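# Pull out the right-side yellow rod and quarter-turn it

## Task

Take the yellow rod closest to the right arm, draw it outward until it stops, rotate it by 90 degrees so its figures end up horizontal, and finish with the robot no longer in contact with that rod.

## Robot and tools

Robot: two six-joint arms with parallel grippers, left_arm and right_arm. In the scene frame the origin sits at table-top height midway between the arms' nominal bases, +x points out over the table, +z is up, and left_arm is on the +y side (image left/right does not follow these names). Calibrated bases: left_arm at (-0.028, +0.289, +0.027) m, right_arm at (-0.040, -0.349, +0.007) m, each nearly unrotated about z, +z up. Each arm's hand pose, velocities and wrist camera pose are reported in that arm's own base frame; reported hand positions may be off by a few cm, more at long reach. The gripper's fingers point along its +z and open along its y; end_effector_position is the point between the pads, about 1 cm behind the tips.

Rows. Every arm command is a row of 14 numbers, each in [-1, 1], always for both arms: first left_arm's 7, then right_arm's 7. Within an arm the order is wrist pitch, shoulder, wrist yaw, wrist roll, elbow, waist, then gripper opening. This odd order is used in every row and every per-joint list in results. The six joint numbers are scaled offsets added to the arm's current Joint targets (not to angles measured, not to the previous row): 1.0 equals 2.073 rad for wrist pitch, 1.258 for shoulder, 2.022 for wrist yaw and wrist roll, 1.3 for elbow, 1.202 for waist. Zero for all six re-sends the current targets. The seventh number is an absolute opening: +1 fully open, -1 shut. Sending 0 there is a real command to half-open, so resend the current value to leave a gripper alone.

Joint ranges (rad): waist -2.618 to 3.054, shoulder 0.000 to 3.142, elbow 0.000 to 3.142, wrist pitch -1.571 to 1.571, wrist yaw -1.571 to 1.571, wrist roll -2.094 to 2.094. True ends can differ by up to 0.059 rad. An action asking for more than 0.059 rad beyond a range is rejected for both arms; if the first action of a call fails this, the whole call is rejected. Requests past a real end are clipped, and the result then may say "joint sent to its limit".

execute_actions(actions, cameras): actions is a list of actions; each action is a list of up to 15 rows, one per 1/30 s step, the last row held to fill 15 steps (0.5 s). Offsets within one action all count from the targets at that action's start; the next action counts from the updated targets, so repeating an offset keeps moving. An empty list just reports state and images. cameras picks images: omitted/null/["all"] for all, [] for none, otherwise names (cam_left_wrist, cam_right_wrist); a wrong name voids the call.

move(target, speed, blend, opening_speed, blocking, cameras): target is one 14-number row, or a list of up to 15 rows, all offsets from the same starting Joint targets (not chained). Joints travel together, so the hand arcs. speed is the peak rate in rad/s of the joint with farthest to go, 0.01 to 2 (default 0.5), single or per target. blend (rad) rounds corners of a list. opening_speed (0.2 or above, per second on the -1..+1 scale) ramps the fingers. Paths take at least 0.5 s and are cut off past 10 s; there is no obstacle avoidance. blocking=false returns after about 0.5 s while the move continues. The result adds a "move:" line: done, off_target (resting more than 0.035 rad from target), moving, held or fault, plus limits=held and the worst joint error per arm. done does not mean no contact.

wait(seconds 0 to 10) lets time pass with commands held. stop brakes a running move. zoom_image(camera, region [x0,y0,x1,y1] pixels, at most 504 by 504) enlarges part of the latest image from cam_left_wrist or cam_right_wrist (672x504 fisheye). read_manual gives licence texts only. finished_scene(scene) ends the current scene, given its number; it cannot be undone, so only call it once the rod is fully out, turned, and released.

Result lines: Joint positions and Joint velocities (rad, rad/s, then finger gap in m; 0.094 open), Joint targets (base for your next offsets), Joint torques (sign toward larger angle; items 2, 5, 6 wrap at ±28 N m), grip_measured (opening on the command scale; it keeps following the command past contact, so it does not reveal touch), Tool commands, step readings, "joint command not followed" (clearance check altered targets), MOTOR HOT at 75 °C and OVER-TEMPERATURE FAULT at 90 °C (that arm folds and idles; at 100 °C it collapses).

Motion limits: each joint target can only lead its measured angle by 0.202 (waist), 0.258 (shoulder), 0.3 (elbow), 0.573 (wrist pitch), 0.522 (yaw, roll) rad per step, and targets that would shift the hand over 200 mm are scaled back, so big moves need several actions. Tiny turns may not start.

Avoid: fast contacts (impact grows with speed), aiming far past a contact point (presses harder), clashes between the two arms (can end the scene), releasing something while it moves, dropping things, and long pushes or stretched holds that heat motors. To stop pressing on something, command targets back past the measured positions. Open well above grip_measured to release.

Each tool is called after "Request:" in YAML: its name, and indented under it one key for each argument.

## Session

Request:
execute_actions:
  actions: []

Scene clock: 0.00 s.
left_arm: end_effector_position=(+0.3899, -0.0004, +0.1147) grip_measured=+1.000 end_effector_quat_wxyz=(+0.609, -0.026, +0.793, +0.006) | right_arm: end_effector_position=(+0.3960, -0.0474, +0.1154) grip_measured=+1.000 end_effector_quat_wxyz=(+0.595, +0.094, +0.794, -0.086)
Joint names: [wrist pitch, shoulder, wrist yaw, wrist roll, elbow, waist]
Joint positions: left_arm=[0.911 1.495 -0.08 -0.043 0.322 -0.04 0.094] | right_arm=[0.848 1.518 0.234 0.044 0.38 -0.018 0.094]
Joint velocities: within noise
Joint torques (N m): no reading
Heat: left arm: 43 °C; right arm: 39 °C.
Joint targets: left_arm=[0.899 1.493 -0.081 -0.042 0.324 -0.040] | right_arm=[0.838 1.516 0.234 0.045 0.382 -0.018]
Tool commands: left_gripper/opening=+1.0 right_gripper/opening=+1.0
camera_calibration:
cam_left_wrist: T_world_to_cam=[[0.0221485, -0.980286, 0.196339, -0.0421067], [-0.59358, -0.17092, -0.786415, 0.35714], [0.80447, -0.0991248, -0.585664, -0.125416], [0, 0, 0, 1]] pos_world=[0.313817, 0.00733401, 0.215676]
cam_right_wrist: T_world_to_cam=[[-0.243977, -0.947101, 0.208508, 0.018364], [-0.655381, 0.00254793, -0.755294, 0.379491], [0.714808, -0.320927, -0.621334, -0.108822], [0, 0, 0, 1]] pos_world=[0.330979, -0.0184984, 0.215183]

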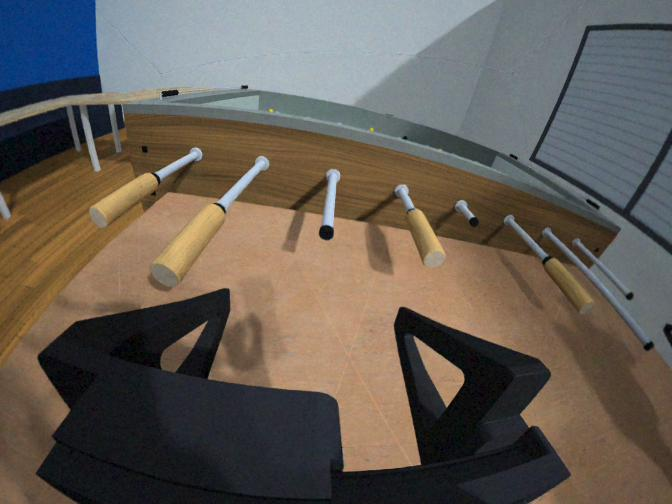

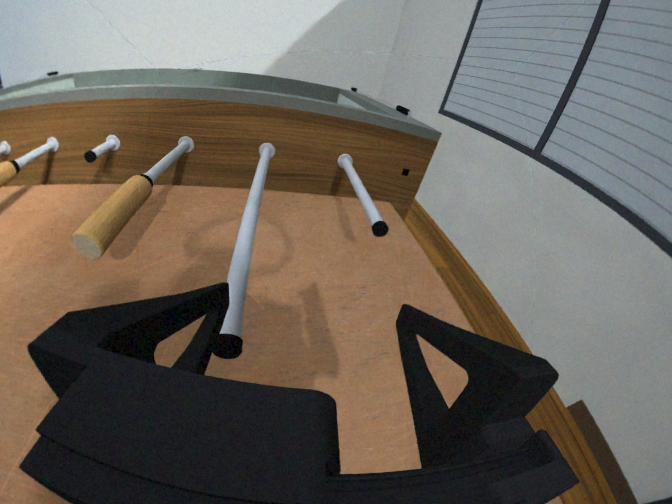

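Request:
move:
  target:
    - [-0.3,0,0,0,0.4,-0.1,1,0.054,0,0.167,-0.022,0.052,0.431,1]
    - [-0.487,0,0,0,0.673,-0.19,1,0.332,0.641,0.167,-0.022,0.318,0.432,1]
  speed: 0.9
  blend: [0.1,0]

Scene clock: 38.37 s.
left_arm: end_effector_position=(+0.4663, -0.1097, +0.2619) grip_measured=+1.000 end_effector_quat_wxyz=(+0.547, +0.070, +0.833, -0.050) | right_arm: end_effector_position=(+0.4751, +0.1490, +0.0723) grip_measured=+1.000 end_effector_quat_wxyz=(+0.707, +0.028, +0.707, -0.022)
Joint names: [wrist pitch, shoulder, wrist yaw, wrist roll, elbow, waist]
Joint positions: left_arm=[-0.086 1.495 -0.08 -0.043 1.171 -0.263 0.094] | right_arm=[1.526 2.306 0.564 0.009 0.779 0.494 0.094]
Joint velocities: within noise
Joint torques (N m): left_arm=[1.74 -8.4 -0.03 -0.01 9.68 -0.62] | right_arm=[1.66 -7.6 0.13 -0.09 4.53 0.68]
Heat: left arm: 43 °C; right arm: 41 °C.
Joint targets: left_arm=[-0.110 1.493 -0.081 -0.042 1.198 -0.269] | right_arm=[1.526 2.322 0.572 0.001 0.796 0.501]
move: done
camera_calibration:
cam_left_wrist: T_world_to_cam=[[-0.167813, -0.968268, 0.185189, -0.0870377], [-0.721964, -0.00720465, -0.691893, 0.552584], [0.671273, -0.249809, -0.697846, -0.0365356], [0, 0, 0, 1]] pos_world=[0.408865, -0.0894216, 0.372952]
cam_right_wrist: T_world_to_cam=[[-0.117227, -0.978485, 0.169777, 0.179912], [-0.407511, -0.108505, -0.906731, 0.307968], [0.905645, -0.17548, -0.386024, -0.258407], [0, 0, 0, 1]] pos_world=[0.380616, 0.164112, 0.148948]

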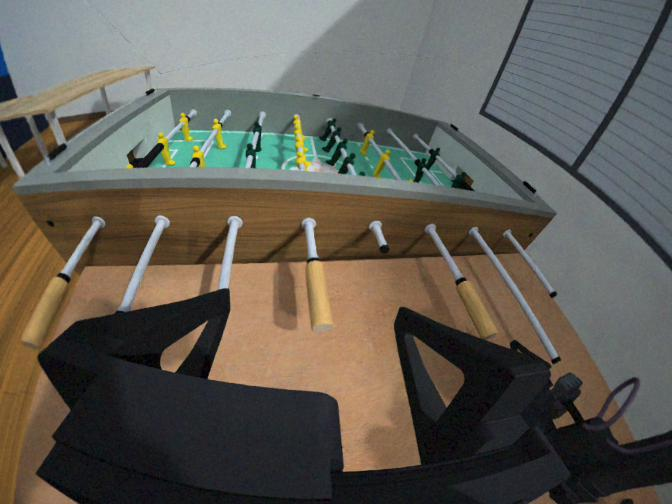

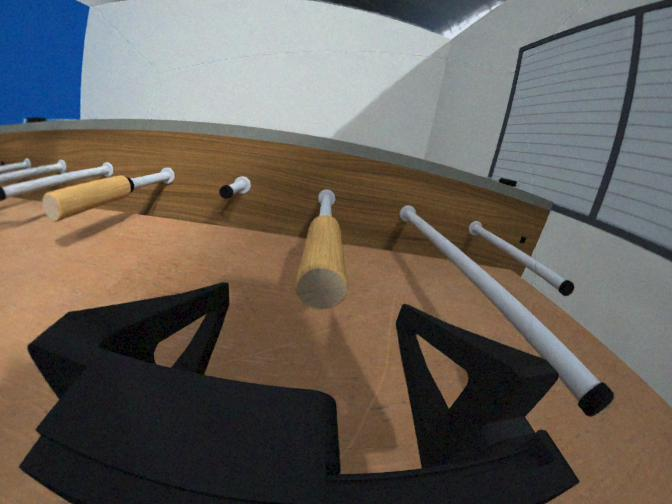

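Request:
move:
  target:
    - [0,0,0,0,0,0,1,-0.0777,0.0771,-0.048,0,0.1908,-0.084,1]
    - [0,0,0,0,0,0,1,-0.0777,0.0771,-0.048,0,0.1908,-0.084,-0.6]
    - [0,0,0,0,0,0,1,-0.0777,0.0771,-0.048,-0.785,0.1908,-0.084,-0.6]
  speed: [0.4,0.5,1.2]
  opening_speed: 1.6

Scene clock: 59.50 s.
left_arm: end_effector_position=(+0.4662, -0.1097, +0.2617) grip_measured=+1.000 end_effector_quat_wxyz=(+0.546, +0.070, +0.833, -0.050) | right_arm: end_effector_position=(+0.5381, +0.1437, +0.0710) grip_measured=-0.315 end_effector_quat_wxyz=(+0.485, -0.481, +0.516, -0.517)
Joint names: [wrist pitch, shoulder, wrist yaw, wrist roll, elbow, waist]
Joint positions: left_arm=[-0.087 1.495 -0.08 -0.043 1.171 -0.263 0.094] | right_arm=[1.373 2.396 0.471 -1.571 1.028 0.405 0.032]
Joint velocities: within noise
Joint torques (N m): left_arm=[1.71 -8.46 -0.03 0.01 9.72 -0.64] | right_arm=[1.62 -8.44 0.08 -0.11 5.37 -0.36]
Heat: left arm: 44 °C; right arm: 42 °C.
Joint targets: left_arm=[-0.110 1.493 -0.081 -0.042 1.198 -0.269] | right_arm=[1.365 2.419 0.475 -1.587 1.044 0.400]
move: done
camera_calibration:
cam_left_wrist: T_world_to_cam=[[-0.167677, -0.968305, 0.185121, -0.0870485], [-0.722473, -0.00706748, -0.691363, 0.552525], [0.670759, -0.24967, -0.698389, -0.0362054], [0, 0, 0, 1]] pos_world=[0.408874, -0.0894239, 0.372824]
cam_right_wrist: T_world_to_cam=[[-0.0418343, 0.178899, 0.982978, -0.0822531], [-0.458606, -0.877512, 0.140187, 0.395633], [0.887654, -0.444935, 0.118754, -0.304319], [0, 0, 0, 1]] pos_world=[0.448129, 0.226486, 0.0615297]

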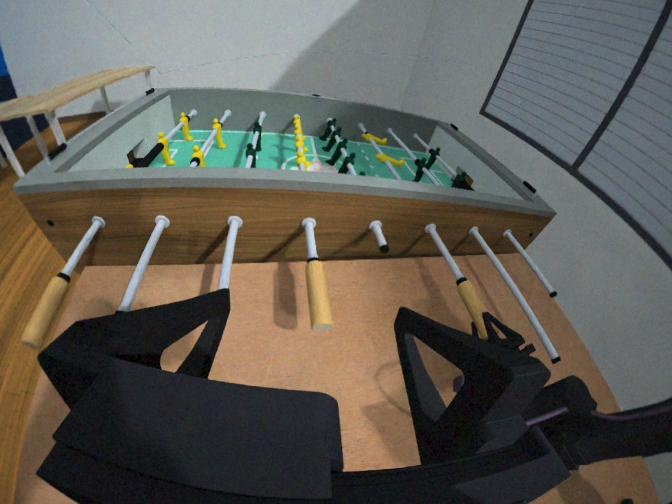

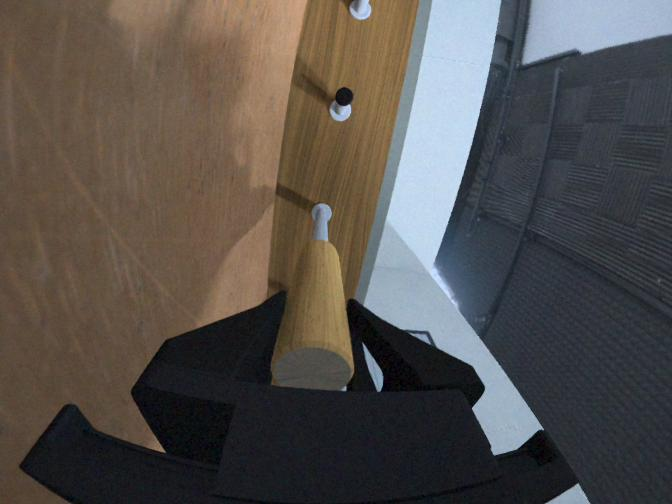

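Request:
move:
  target: [0,0,0,0,0,0,1,0.0538,-0.144,0.0668,0.017,-0.264,0.109,-0.6]
  speed: 0.3

Request:
zoom_image:
  camera: "cam_left_wrist"
  region: [280, 90, 590, 380]

Scene clock: 78.97 s.
left_arm: end_effector_position=(+0.4662, -0.1097, +0.2617) grip_measured=+1.000 end_effector_quat_wxyz=(+0.546, +0.070, +0.833, -0.050) | right_arm: end_effector_position=(+0.4590, +0.1517, +0.0706) grip_measured=-0.315 end_effector_quat_wxyz=(+0.473, -0.491, +0.522, -0.512)
Joint names: [wrist pitch, shoulder, wrist yaw, wrist roll, elbow, waist]
Joint positions: left_arm=[-0.087 1.495 -0.08 -0.043 1.171 -0.263 0.094] | right_arm=[1.511 2.266 0.596 -1.561 0.721 0.526 0.032]
Joint velocities: within noise
Joint torques (N m): left_arm=[1.71 -8.44 -0.03 0.02 9.69 -0.58] | right_arm=[1.37 -10.81 0.21 0.1 1.72 0.58]
Heat: left arm: 45 °C; right arm: 43 °C.
Joint targets: left_arm=[-0.110 1.493 -0.081 -0.042 1.198 -0.269] | right_arm=[1.476 2.238 0.610 -1.552 0.701 0.531]
move: done
camera_calibration:
cam_left_wrist: T_world_to_cam=[[-0.167677, -0.968305, 0.185121, -0.0870485], [-0.722473, -0.00706748, -0.691363, 0.552525], [0.670759, -0.24967, -0.698389, -0.0362054], [0, 0, 0, 1]] pos_world=[0.408874, -0.0894239, 0.372824]
cam_right_wrist: T_world_to_cam=[[-0.00837, 0.188355, 0.982065, -0.103391], [-0.457335, -0.874089, 0.163748, 0.363633], [0.889255, -0.447763, 0.0934576, -0.229045], [0, 0, 0, 1]] pos_world=[0.369116, 0.234764, 0.0633981]

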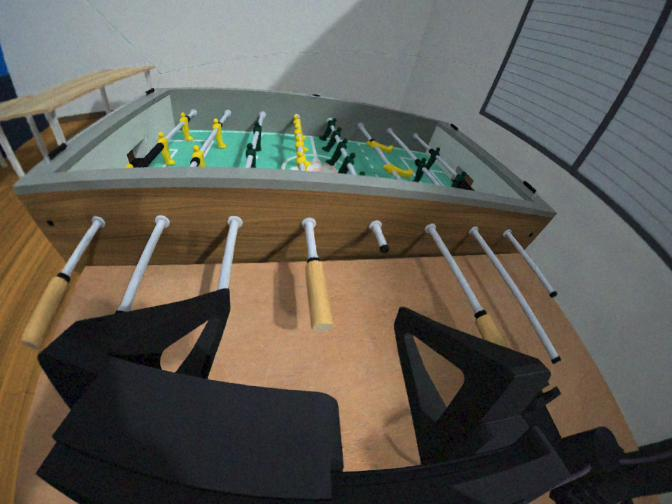

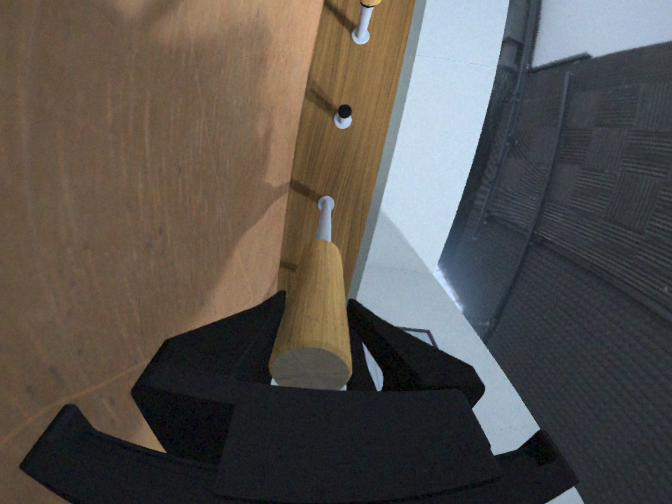

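Scaled by 1.626 from the camera's 672x504 image, which has a finer 960x720 frame.

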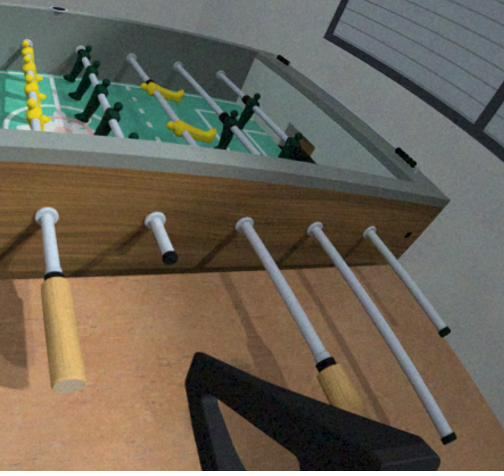

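Request:
move:
  target:
    - [0,0,0,0,0,0,1,0,0,0,0,0,0,-0.15]
    - [0,0,0,0,0,0,1,0,0,0,0.79,0,0,-0.15]
    - [0,0,0,0,0,0,1,0,0,0,0.79,0,0,-0.6]
    - [0,0,0,0,0,0,1,-0.0955,-0.1395,0.0277,0.827,-0.0895,0.0536,-0.6]
  speed: [1.2,1.2,0.3,0.25]

Request:
zoom_image:
  camera: "cam_left_wrist"
  region: [280, 90, 590, 380]

Scene clock: 100.87 s.
left_arm: end_effector_position=(+0.4662, -0.1097, +0.2617) grip_measured=+1.000 end_effector_quat_wxyz=(+0.546, +0.070, +0.833, -0.050) | right_arm: end_effector_position=(+0.4526, +0.1503, +0.0717) grip_measured=-0.310 end_effector_quat_wxyz=(+0.653, +0.029, +0.756, -0.024)
Joint names: [wrist pitch, shoulder, wrist yaw, wrist roll, elbow, waist]
Joint positions: left_arm=[-0.087 1.495 -0.08 -0.043 1.171 -0.263 0.094] | right_arm=[1.248 2.119 0.597 0.103 0.692 0.53 0.032]
Joint velocities: within noise
Joint torques (N m): left_arm=[1.72 -8.4 -0.03 0.01 9.7 -0.59] | right_arm=[1.96 -12.75 0.85 0.22 -4.26 5.93]
Heat: left arm: 45 °C; right arm: 42 °C.
Joint targets: left_arm=[-0.110 1.493 -0.081 -0.042 1.198 -0.269] | right_arm=[1.278 2.062 0.666 0.120 0.584 0.596]
move: off_target (right_arm); right_arm: the elbow is farthest, 0.108 rad from its target
camera_calibration:
cam_left_wrist: T_world_to_cam=[[-0.167677, -0.968305, 0.185121, -0.0870485], [-0.722473, -0.00706748, -0.691363, 0.552525], [0.670759, -0.24967, -0.698389, -0.0362054], [0, 0, 0, 1]] pos_world=[0.408874, -0.0894239, 0.372824]
cam_right_wrist: T_world_to_cam=[[-0.0955871, -0.978727, 0.181538, 0.168102], [-0.536035, -0.103061, -0.837881, 0.350865], [0.838766, -0.177401, -0.514781, -0.19827], [0, 0, 0, 1]] pos_world=[0.370447, 0.165513, 0.161401]

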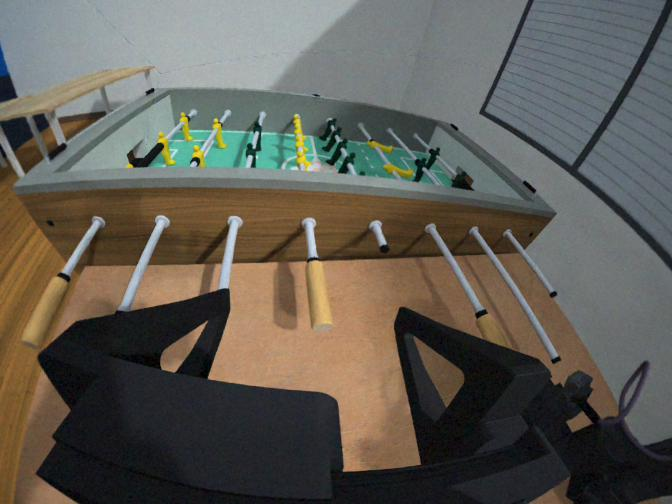

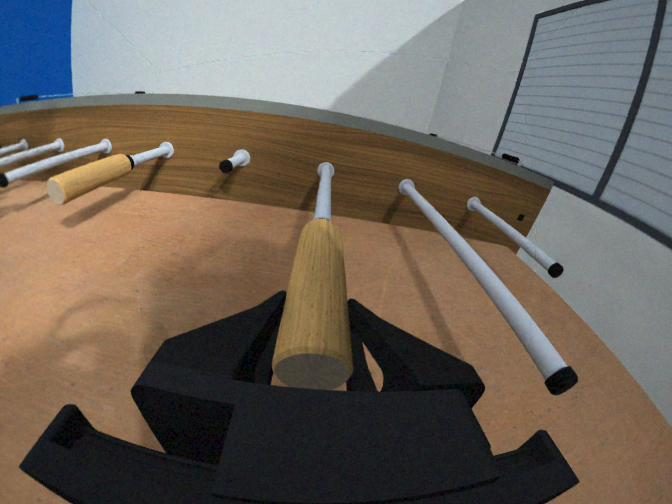

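Scaled by 1.626 from the camera's 672x504 image, which has a finer 960x720 frame.

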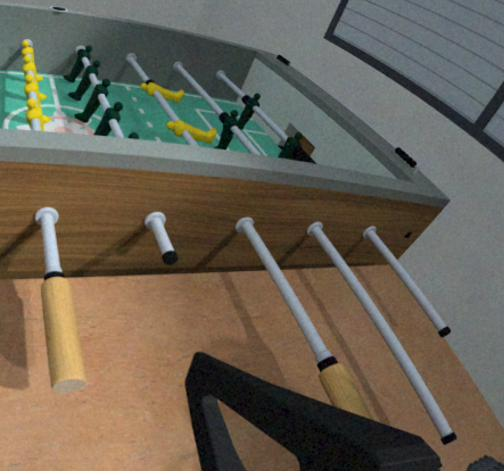

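Request:
move:
  target:
    - [0,0,0,0,0,0,1,-0.013,0.04,-0.032,-0.008,0.071,-0.05,-0.6]
    - [0,0,0,0,0,0,1,-0.013,0.04,-0.032,-0.008,0.071,-0.05,0.6]
    - [0,0,0,0,0,0,1,-0.096,-0.152,0.043,0.053,-0.103,0.087,0.6]
  speed: 0.45

Request:
zoom_image:
  camera: "cam_left_wrist"
  region: [280, 90, 590, 380]

Scene clock: 116.13 s.
left_arm: end_effector_position=(+0.4662, -0.1097, +0.2617) grip_measured=+1.000 end_effector_quat_wxyz=(+0.546, +0.070, +0.833, -0.050) | right_arm: end_effector_position=(+0.3759, +0.1574, +0.0731) grip_measured=+0.598 end_effector_quat_wxyz=(+0.619, +0.027, +0.784, -0.024)
Joint names: [wrist pitch, shoulder, wrist yaw, wrist roll, elbow, waist]
Joint positions: left_arm=[-0.087 1.495 -0.08 -0.043 1.171 -0.263 0.094] | right_arm=[1.1 1.886 0.741 0.215 0.466 0.694 0.075]
Joint velocities: within noise
Joint torques (N m): left_arm=[1.72 -8.46 -0.04 0.02 9.66 -0.58] | right_arm=[1.42 -7.38 0.32 0.12 2.65 0.64]
Heat: left arm: 45 °C; right arm: 44 °C.
Joint targets: left_arm=[-0.110 1.493 -0.081 -0.042 1.198 -0.269] | right_arm=[1.079 1.871 0.753 0.227 0.451 0.700]
move: done
camera_calibration:
cam_left_wrist: T_world_to_cam=[[-0.167677, -0.968305, 0.185121, -0.0870485], [-0.722473, -0.00706748, -0.691363, 0.552525], [0.670759, -0.24967, -0.698389, -0.0362054], [0, 0, 0, 1]] pos_world=[0.408874, -0.0894239, 0.372824]
cam_right_wrist: T_world_to_cam=[[-0.0777384, -0.978959, 0.188669, 0.16018], [-0.606671, -0.103722, -0.788158, 0.33464], [0.791143, -0.17573, -0.585842, -0.109071], [0, 0, 0, 1]] pos_world=[0.301759, 0.172353, 0.16963]

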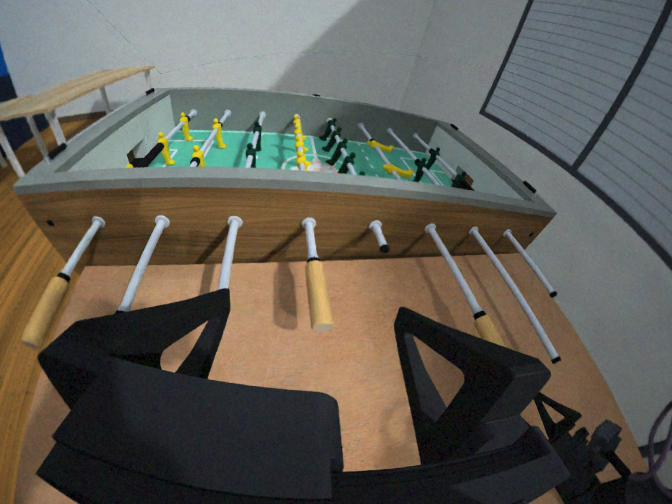

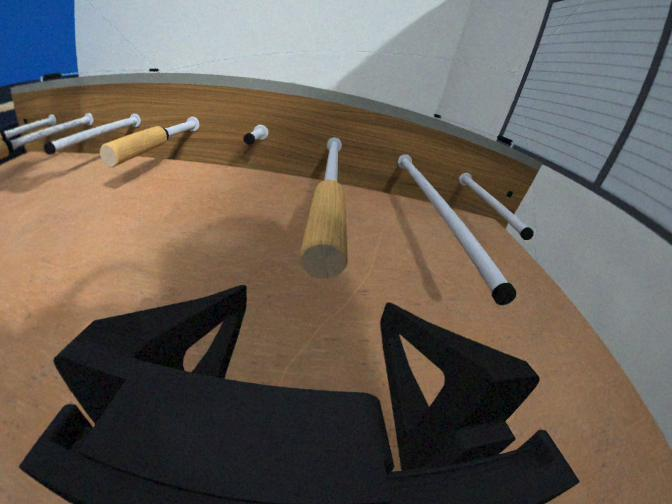

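Scaled by 1.626 from the camera's 672x504 image, which has a finer 960x720 frame.

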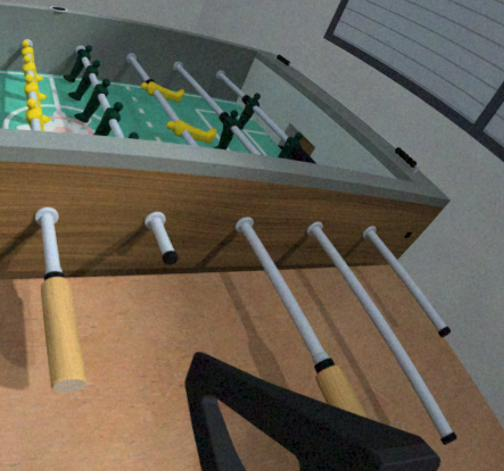

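Request:
finished_scene:
  scene: 2

The scene is finished: the task was done.


## Next scene

The same job, from a new start.

Request:
execute_actions:
  actions: []

Scene clock: 0.00 s.
left_arm: end_effector_position=(+0.4127, +0.0165, +0.1264) grip_measured=+1.000 end_effector_quat_wxyz=(+0.618, -0.002, +0.786, +0.007) | right_arm: end_effector_position=(+0.3903, -0.0463, +0.1052) grip_measured=+1.000 end_effector_quat_wxyz=(+0.587, +0.098, +0.798, -0.097)
Joint names: [wrist pitch, shoulder, wrist yaw, wrist roll, elbow, waist]
Joint positions: left_arm=[0.901 1.55 0.039 0.018 0.411 0.054 0.094] | right_arm=[0.871 1.537 0.276 0.046 0.357 0.003 0.094]
Joint velocities: within noise
Joint torques (N m): no reading
Heat: left arm: 41 °C; right arm: 38 °C.
Joint targets: left_arm=[0.890 1.548 0.039 0.020 0.413 0.054] | right_arm=[0.861 1.535 0.277 0.048 0.359 0.003]
Tool commands: left_gripper/opening=+1.0 right_gripper/opening=+1.0
camera_calibration:
cam_left_wrist: T_world_to_cam=[[-0.0177715, -0.985886, 0.166469, -0.00802584], [-0.580773, -0.125349, -0.804357, 0.379017], [0.813871, -0.110976, -0.570349, -0.140832], [0, 0, 0, 1]] pos_world=[0.334599, 0.0239679, 0.225878]
cam_right_wrist: T_world_to_cam=[[-0.258995, -0.939858, 0.222685, 0.0248201], [-0.669392, 0.00845401, -0.742861, 0.372449], [0.696301, -0.341461, -0.631323, -0.10339], [0, 0, 0, 1]] pos_world=[0.327733, -0.0151249, 0.205878]

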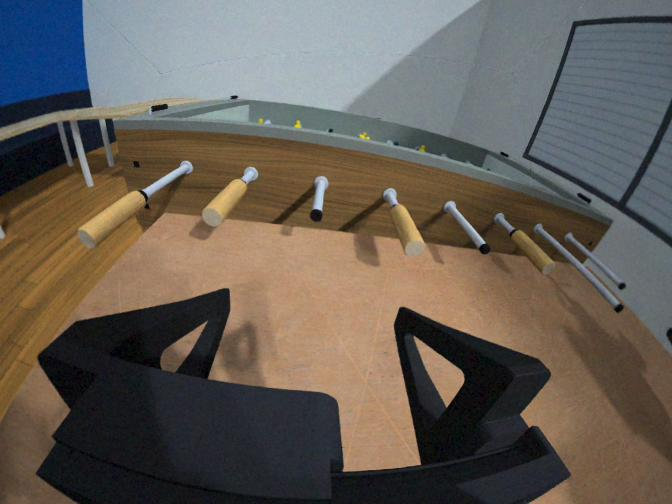

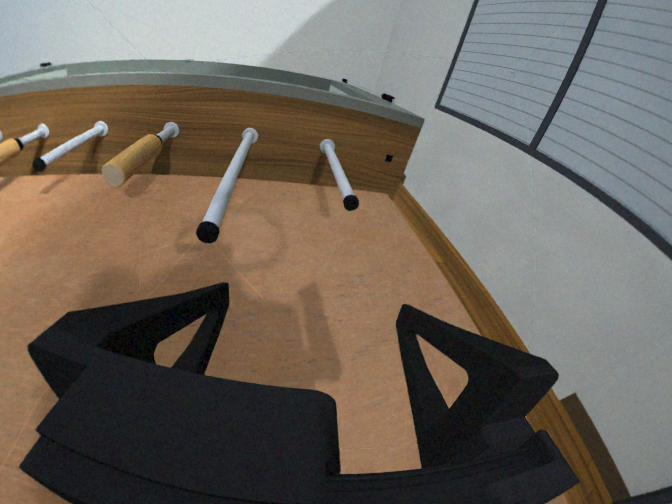

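Request:
move:
  target:
    - [-0.25,0,0,0,0.3,-0.09,1,0.019,0,0.110,-0.024,0.047,0.347,1]
    - [-0.482,0,0,0,0.605,-0.17,1,0.157,0.792,0.111,-0.024,0.7546,0.3536,1]
  speed: 0.9
  blend: [0.1,0]

Scene clock: 22.37 s.
left_arm: end_effector_position=(+0.4807, -0.0757, +0.2365) grip_measured=+1.000 end_effector_quat_wxyz=(+0.523, +0.079, +0.847, -0.050) | right_arm: end_effector_position=(+0.5881, +0.1713, +0.0664) grip_measured=+1.000 end_effector_quat_wxyz=(+0.704, +0.027, +0.709, -0.025)
Joint names: [wrist pitch, shoulder, wrist yaw, wrist roll, elbow, waist]
Joint positions: left_arm=[-0.086 1.55 0.039 0.018 1.172 -0.144 0.094] | right_arm=[1.187 2.513 0.494 0.006 1.32 0.42 0.094]
Joint velocities: within noise
Joint torques (N m): left_arm=[1.64 -9.24 0 0.01 9.84 -0.64] | right_arm=[1.67 -10.41 0.13 -0.08 6.56 0.75]
Heat: left arm: 41 °C; right arm: 39 °C.
Joint targets: left_arm=[-0.109 1.548 0.039 0.020 1.200 -0.150] | right_arm=[1.187 2.531 0.502 -0.001 1.340 0.428]
move: done
camera_calibration:
cam_left_wrist: T_world_to_cam=[[-0.173027, -0.968658, 0.178224, -0.0429043], [-0.75759, 0.0152613, -0.652552, 0.555178], [0.62938, -0.24793, -0.736486, -0.0259389], [0, 0, 0, 1]] pos_world=[0.429499, -0.0564633, 0.350826]
cam_right_wrist: T_world_to_cam=[[-0.120585, -0.977064, 0.175511, 0.217376], [-0.413838, -0.111228, -0.90353, 0.35513], [0.902329, -0.181585, -0.390934, -0.355808], [0, 0, 0, 1]] pos_world=[0.494234, 0.187282, 0.143621]

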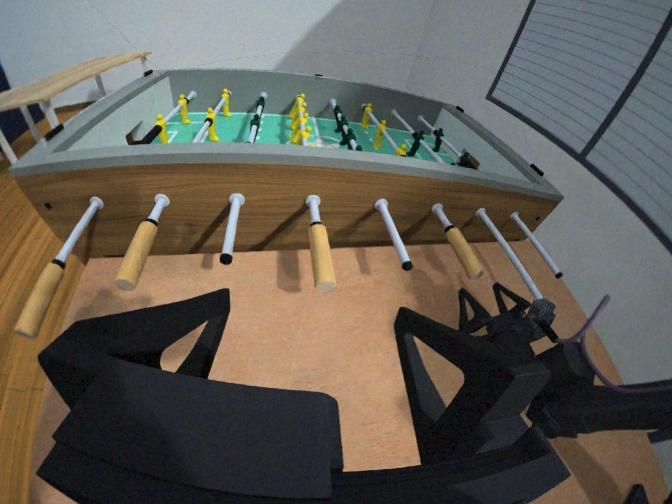

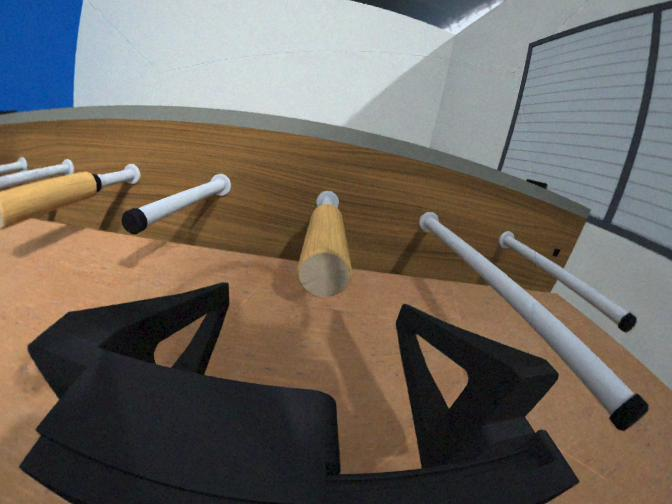

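Request:
move:
  target:
    - [0,0,0,0,0,0,1,-0.0926,0.1169,-0.0336,0,0.26,-0.0632,1]
    - [0,0,0,0,0,0,1,-0.0926,0.1169,-0.0336,0,0.26,-0.0632,-0.6]
    - [0,0,0,0,0,0,1,-0.0926,0.1169,-0.0336,-0.785,0.26,-0.0632,-0.6]
    - [0,0,0,0,0,0,1,0.0521,-0.0723,0.0202,-0.785,-0.149,0.029,-0.6]
    - [0,0,0,0,0,0,1,0.1192,-0.2169,0.0935,-0.766,-0.443,0.1532,-0.6]
  speed: [0.4,0.5,1.2,0.4,0.3]
  blend: [0,0,0,0.06,0]
  opening_speed: 1.6

Request:
zoom_image:
  camera: "cam_left_wrist"
  region: [280, 80, 590, 370]

Scene clock: 66.43 s.
left_arm: end_effector_position=(+0.4805, -0.0757, +0.2363) grip_measured=+1.000 end_effector_quat_wxyz=(+0.523, +0.079, +0.847, -0.050) | right_arm: end_effector_position=(+0.4798, +0.1783, +0.0715) grip_measured=-0.318 end_effector_quat_wxyz=(+0.472, -0.492, +0.523, -0.511)
Joint names: [wrist pitch, shoulder, wrist yaw, wrist roll, elbow, waist]
Joint positions: left_arm=[-0.087 1.55 0.039 0.018 1.172 -0.144 0.094] | right_arm=[1.406 2.302 0.63 -1.558 0.858 0.56 0.032]
Joint velocities: within noise
Joint torques (N m): left_arm=[1.66 -9.31 0.01 0.01 9.91 -0.68] | right_arm=[1.88 -13 0.72 0.1 -3.29 4.71]
Heat: left arm: 44 °C; right arm: 41 °C.
Joint targets: left_arm=[-0.110 1.548 0.039 0.020 1.200 -0.150] | right_arm=[1.434 2.258 0.691 -1.550 0.764 0.613]
move: off_target (right_arm); right_arm: the elbow is farthest, 0.094 rad from its target
camera_calibration:
cam_left_wrist: T_world_to_cam=[[-0.172825, -0.968687, 0.178261, -0.042971], [-0.758329, 0.0153683, -0.651691, 0.555076], [0.628545, -0.247809, -0.737239, -0.0254538], [0, 0, 0, 1]] pos_world=[0.429502, -0.0564637, 0.350633]
cam_right_wrist: T_world_to_cam=[[-0.00586724, 0.188502, 0.982055, -0.110327], [-0.455941, -0.874554, 0.165144, 0.395517], [0.889991, -0.446791, 0.0910771, -0.236054], [0, 0, 0, 1]] pos_world=[0.389771, 0.261231, 0.0645295]

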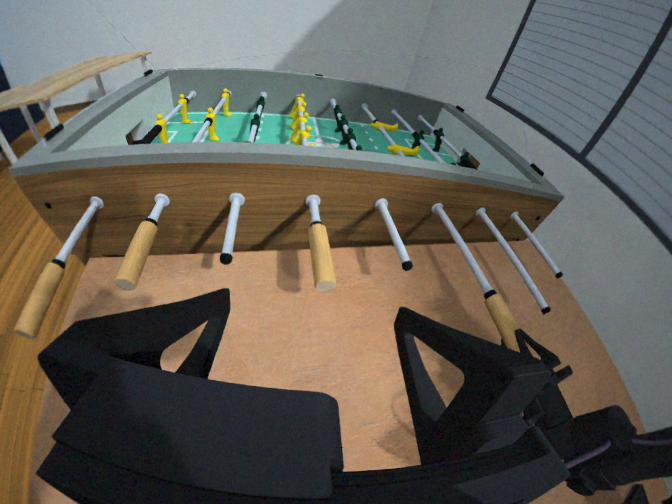

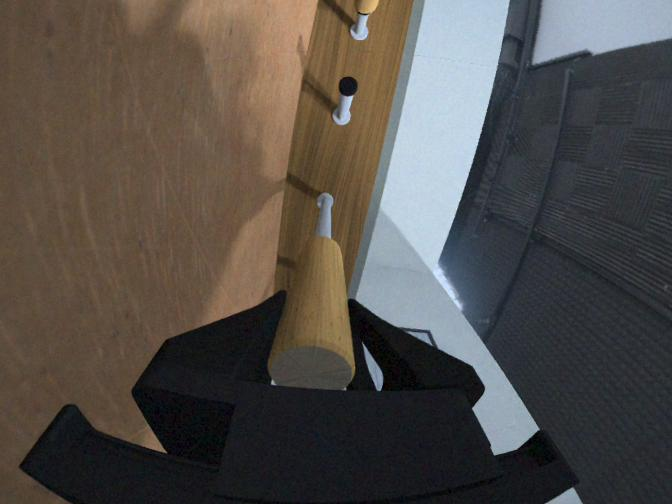

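Scaled by 1.626 from the camera's 672x504 image, which has a finer 960x720 frame.

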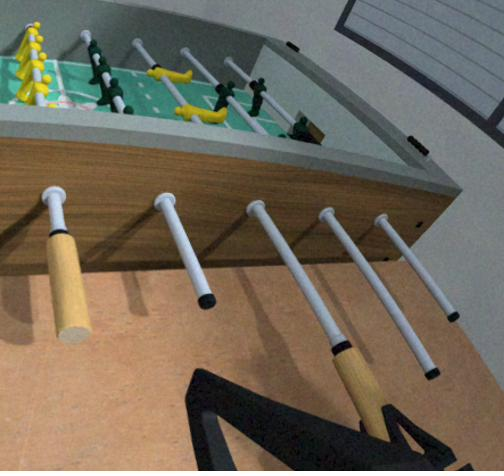

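Request:
move:
  target:
    - [0,0,0,0,0,0,1,-0.012,0.03,-0.027,0,0.0615,-0.037,-0.6]
    - [0,0,0,0,0,0,1,-0.012,0.03,-0.027,0,0.0615,-0.037,-0.15]
    - [0,0,0,0,0,0,1,-0.012,0.03,-0.027,0.79,0.0615,-0.037,-0.15]
    - [0,0,0,0,0,0,1,-0.012,0.03,-0.027,0.79,0.0615,-0.037,0.6]
    - [0,0,0,0,0,0,1,-0.171,-0.229,0.055,0.871,-0.134,0.11,0.6]
  speed: [0.4,0.5,1.2,0.5,0.45]

Request:
zoom_image:
  camera: "cam_left_wrist"
  region: [280, 80, 590, 370]

Scene clock: 82.03 s.
left_arm: end_effector_position=(+0.4805, -0.0757, +0.2363) grip_measured=+1.000 end_effector_quat_wxyz=(+0.523, +0.079, +0.847, -0.050) | right_arm: end_effector_position=(+0.3951, +0.1899, +0.0769) grip_measured=+0.598 end_effector_quat_wxyz=(+0.634, +0.027, +0.772, -0.023)
Joint names: [wrist pitch, shoulder, wrist yaw, wrist roll, elbow, waist]
Joint positions: left_arm=[-0.087 1.55 0.039 0.018 1.172 -0.144 0.094] | right_arm=[1.1 1.986 0.79 0.201 0.606 0.739 0.075]
Joint velocities: within noise
Joint torques (N m): left_arm=[1.65 -9.31 0.01 0.01 9.91 -0.62] | right_arm=[1.32 -8.51 0.28 0.12 2.82 0.57]
Heat: left arm: 44 °C; right arm: 42 °C.
Joint targets: left_arm=[-0.110 1.548 0.039 0.020 1.200 -0.150] | right_arm=[1.080 1.970 0.802 0.211 0.590 0.745]
move: done
camera_calibration:
cam_left_wrist: T_world_to_cam=[[-0.172825, -0.968687, 0.178261, -0.042971], [-0.758329, 0.0153683, -0.651691, 0.555076], [0.628545, -0.247809, -0.737239, -0.0254538], [0, 0, 0, 1]] pos_world=[0.429502, -0.0564637, 0.350633]
cam_right_wrist: T_world_to_cam=[[-0.0834404, -0.979224, 0.18482, 0.195428], [-0.576087, -0.103934, -0.810753, 0.342379], [0.813118, -0.174122, -0.555446, -0.127629], [0, 0, 0, 1]] pos_world=[0.317324, 0.204729, 0.170575]

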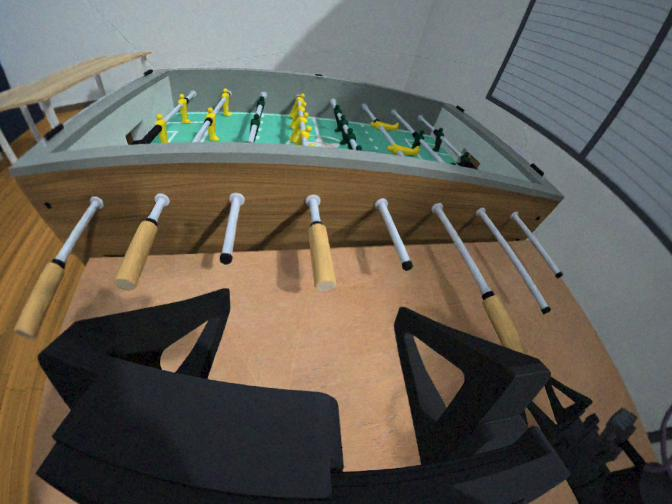

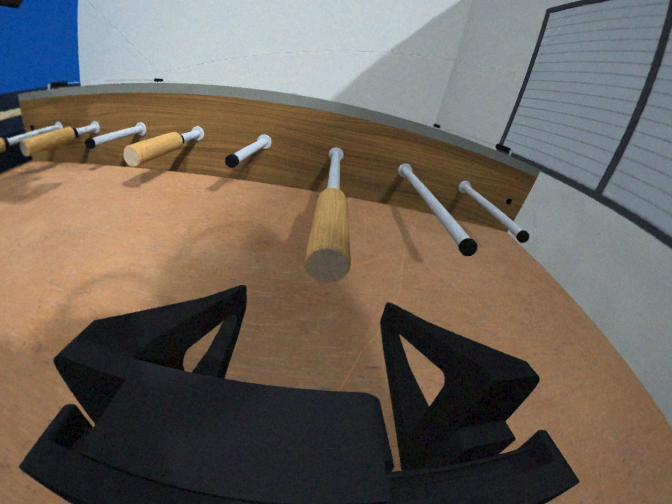

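Scaled by 1.626 from the camera's 672x504 image, which has a finer 960x720 frame.

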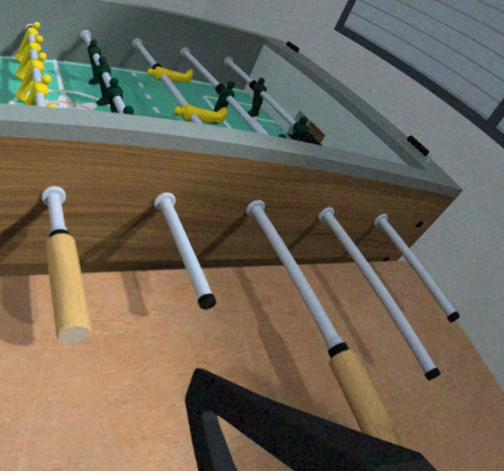

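Request:
finished_scene:
  scene: 3

The scene is finished: the task was done.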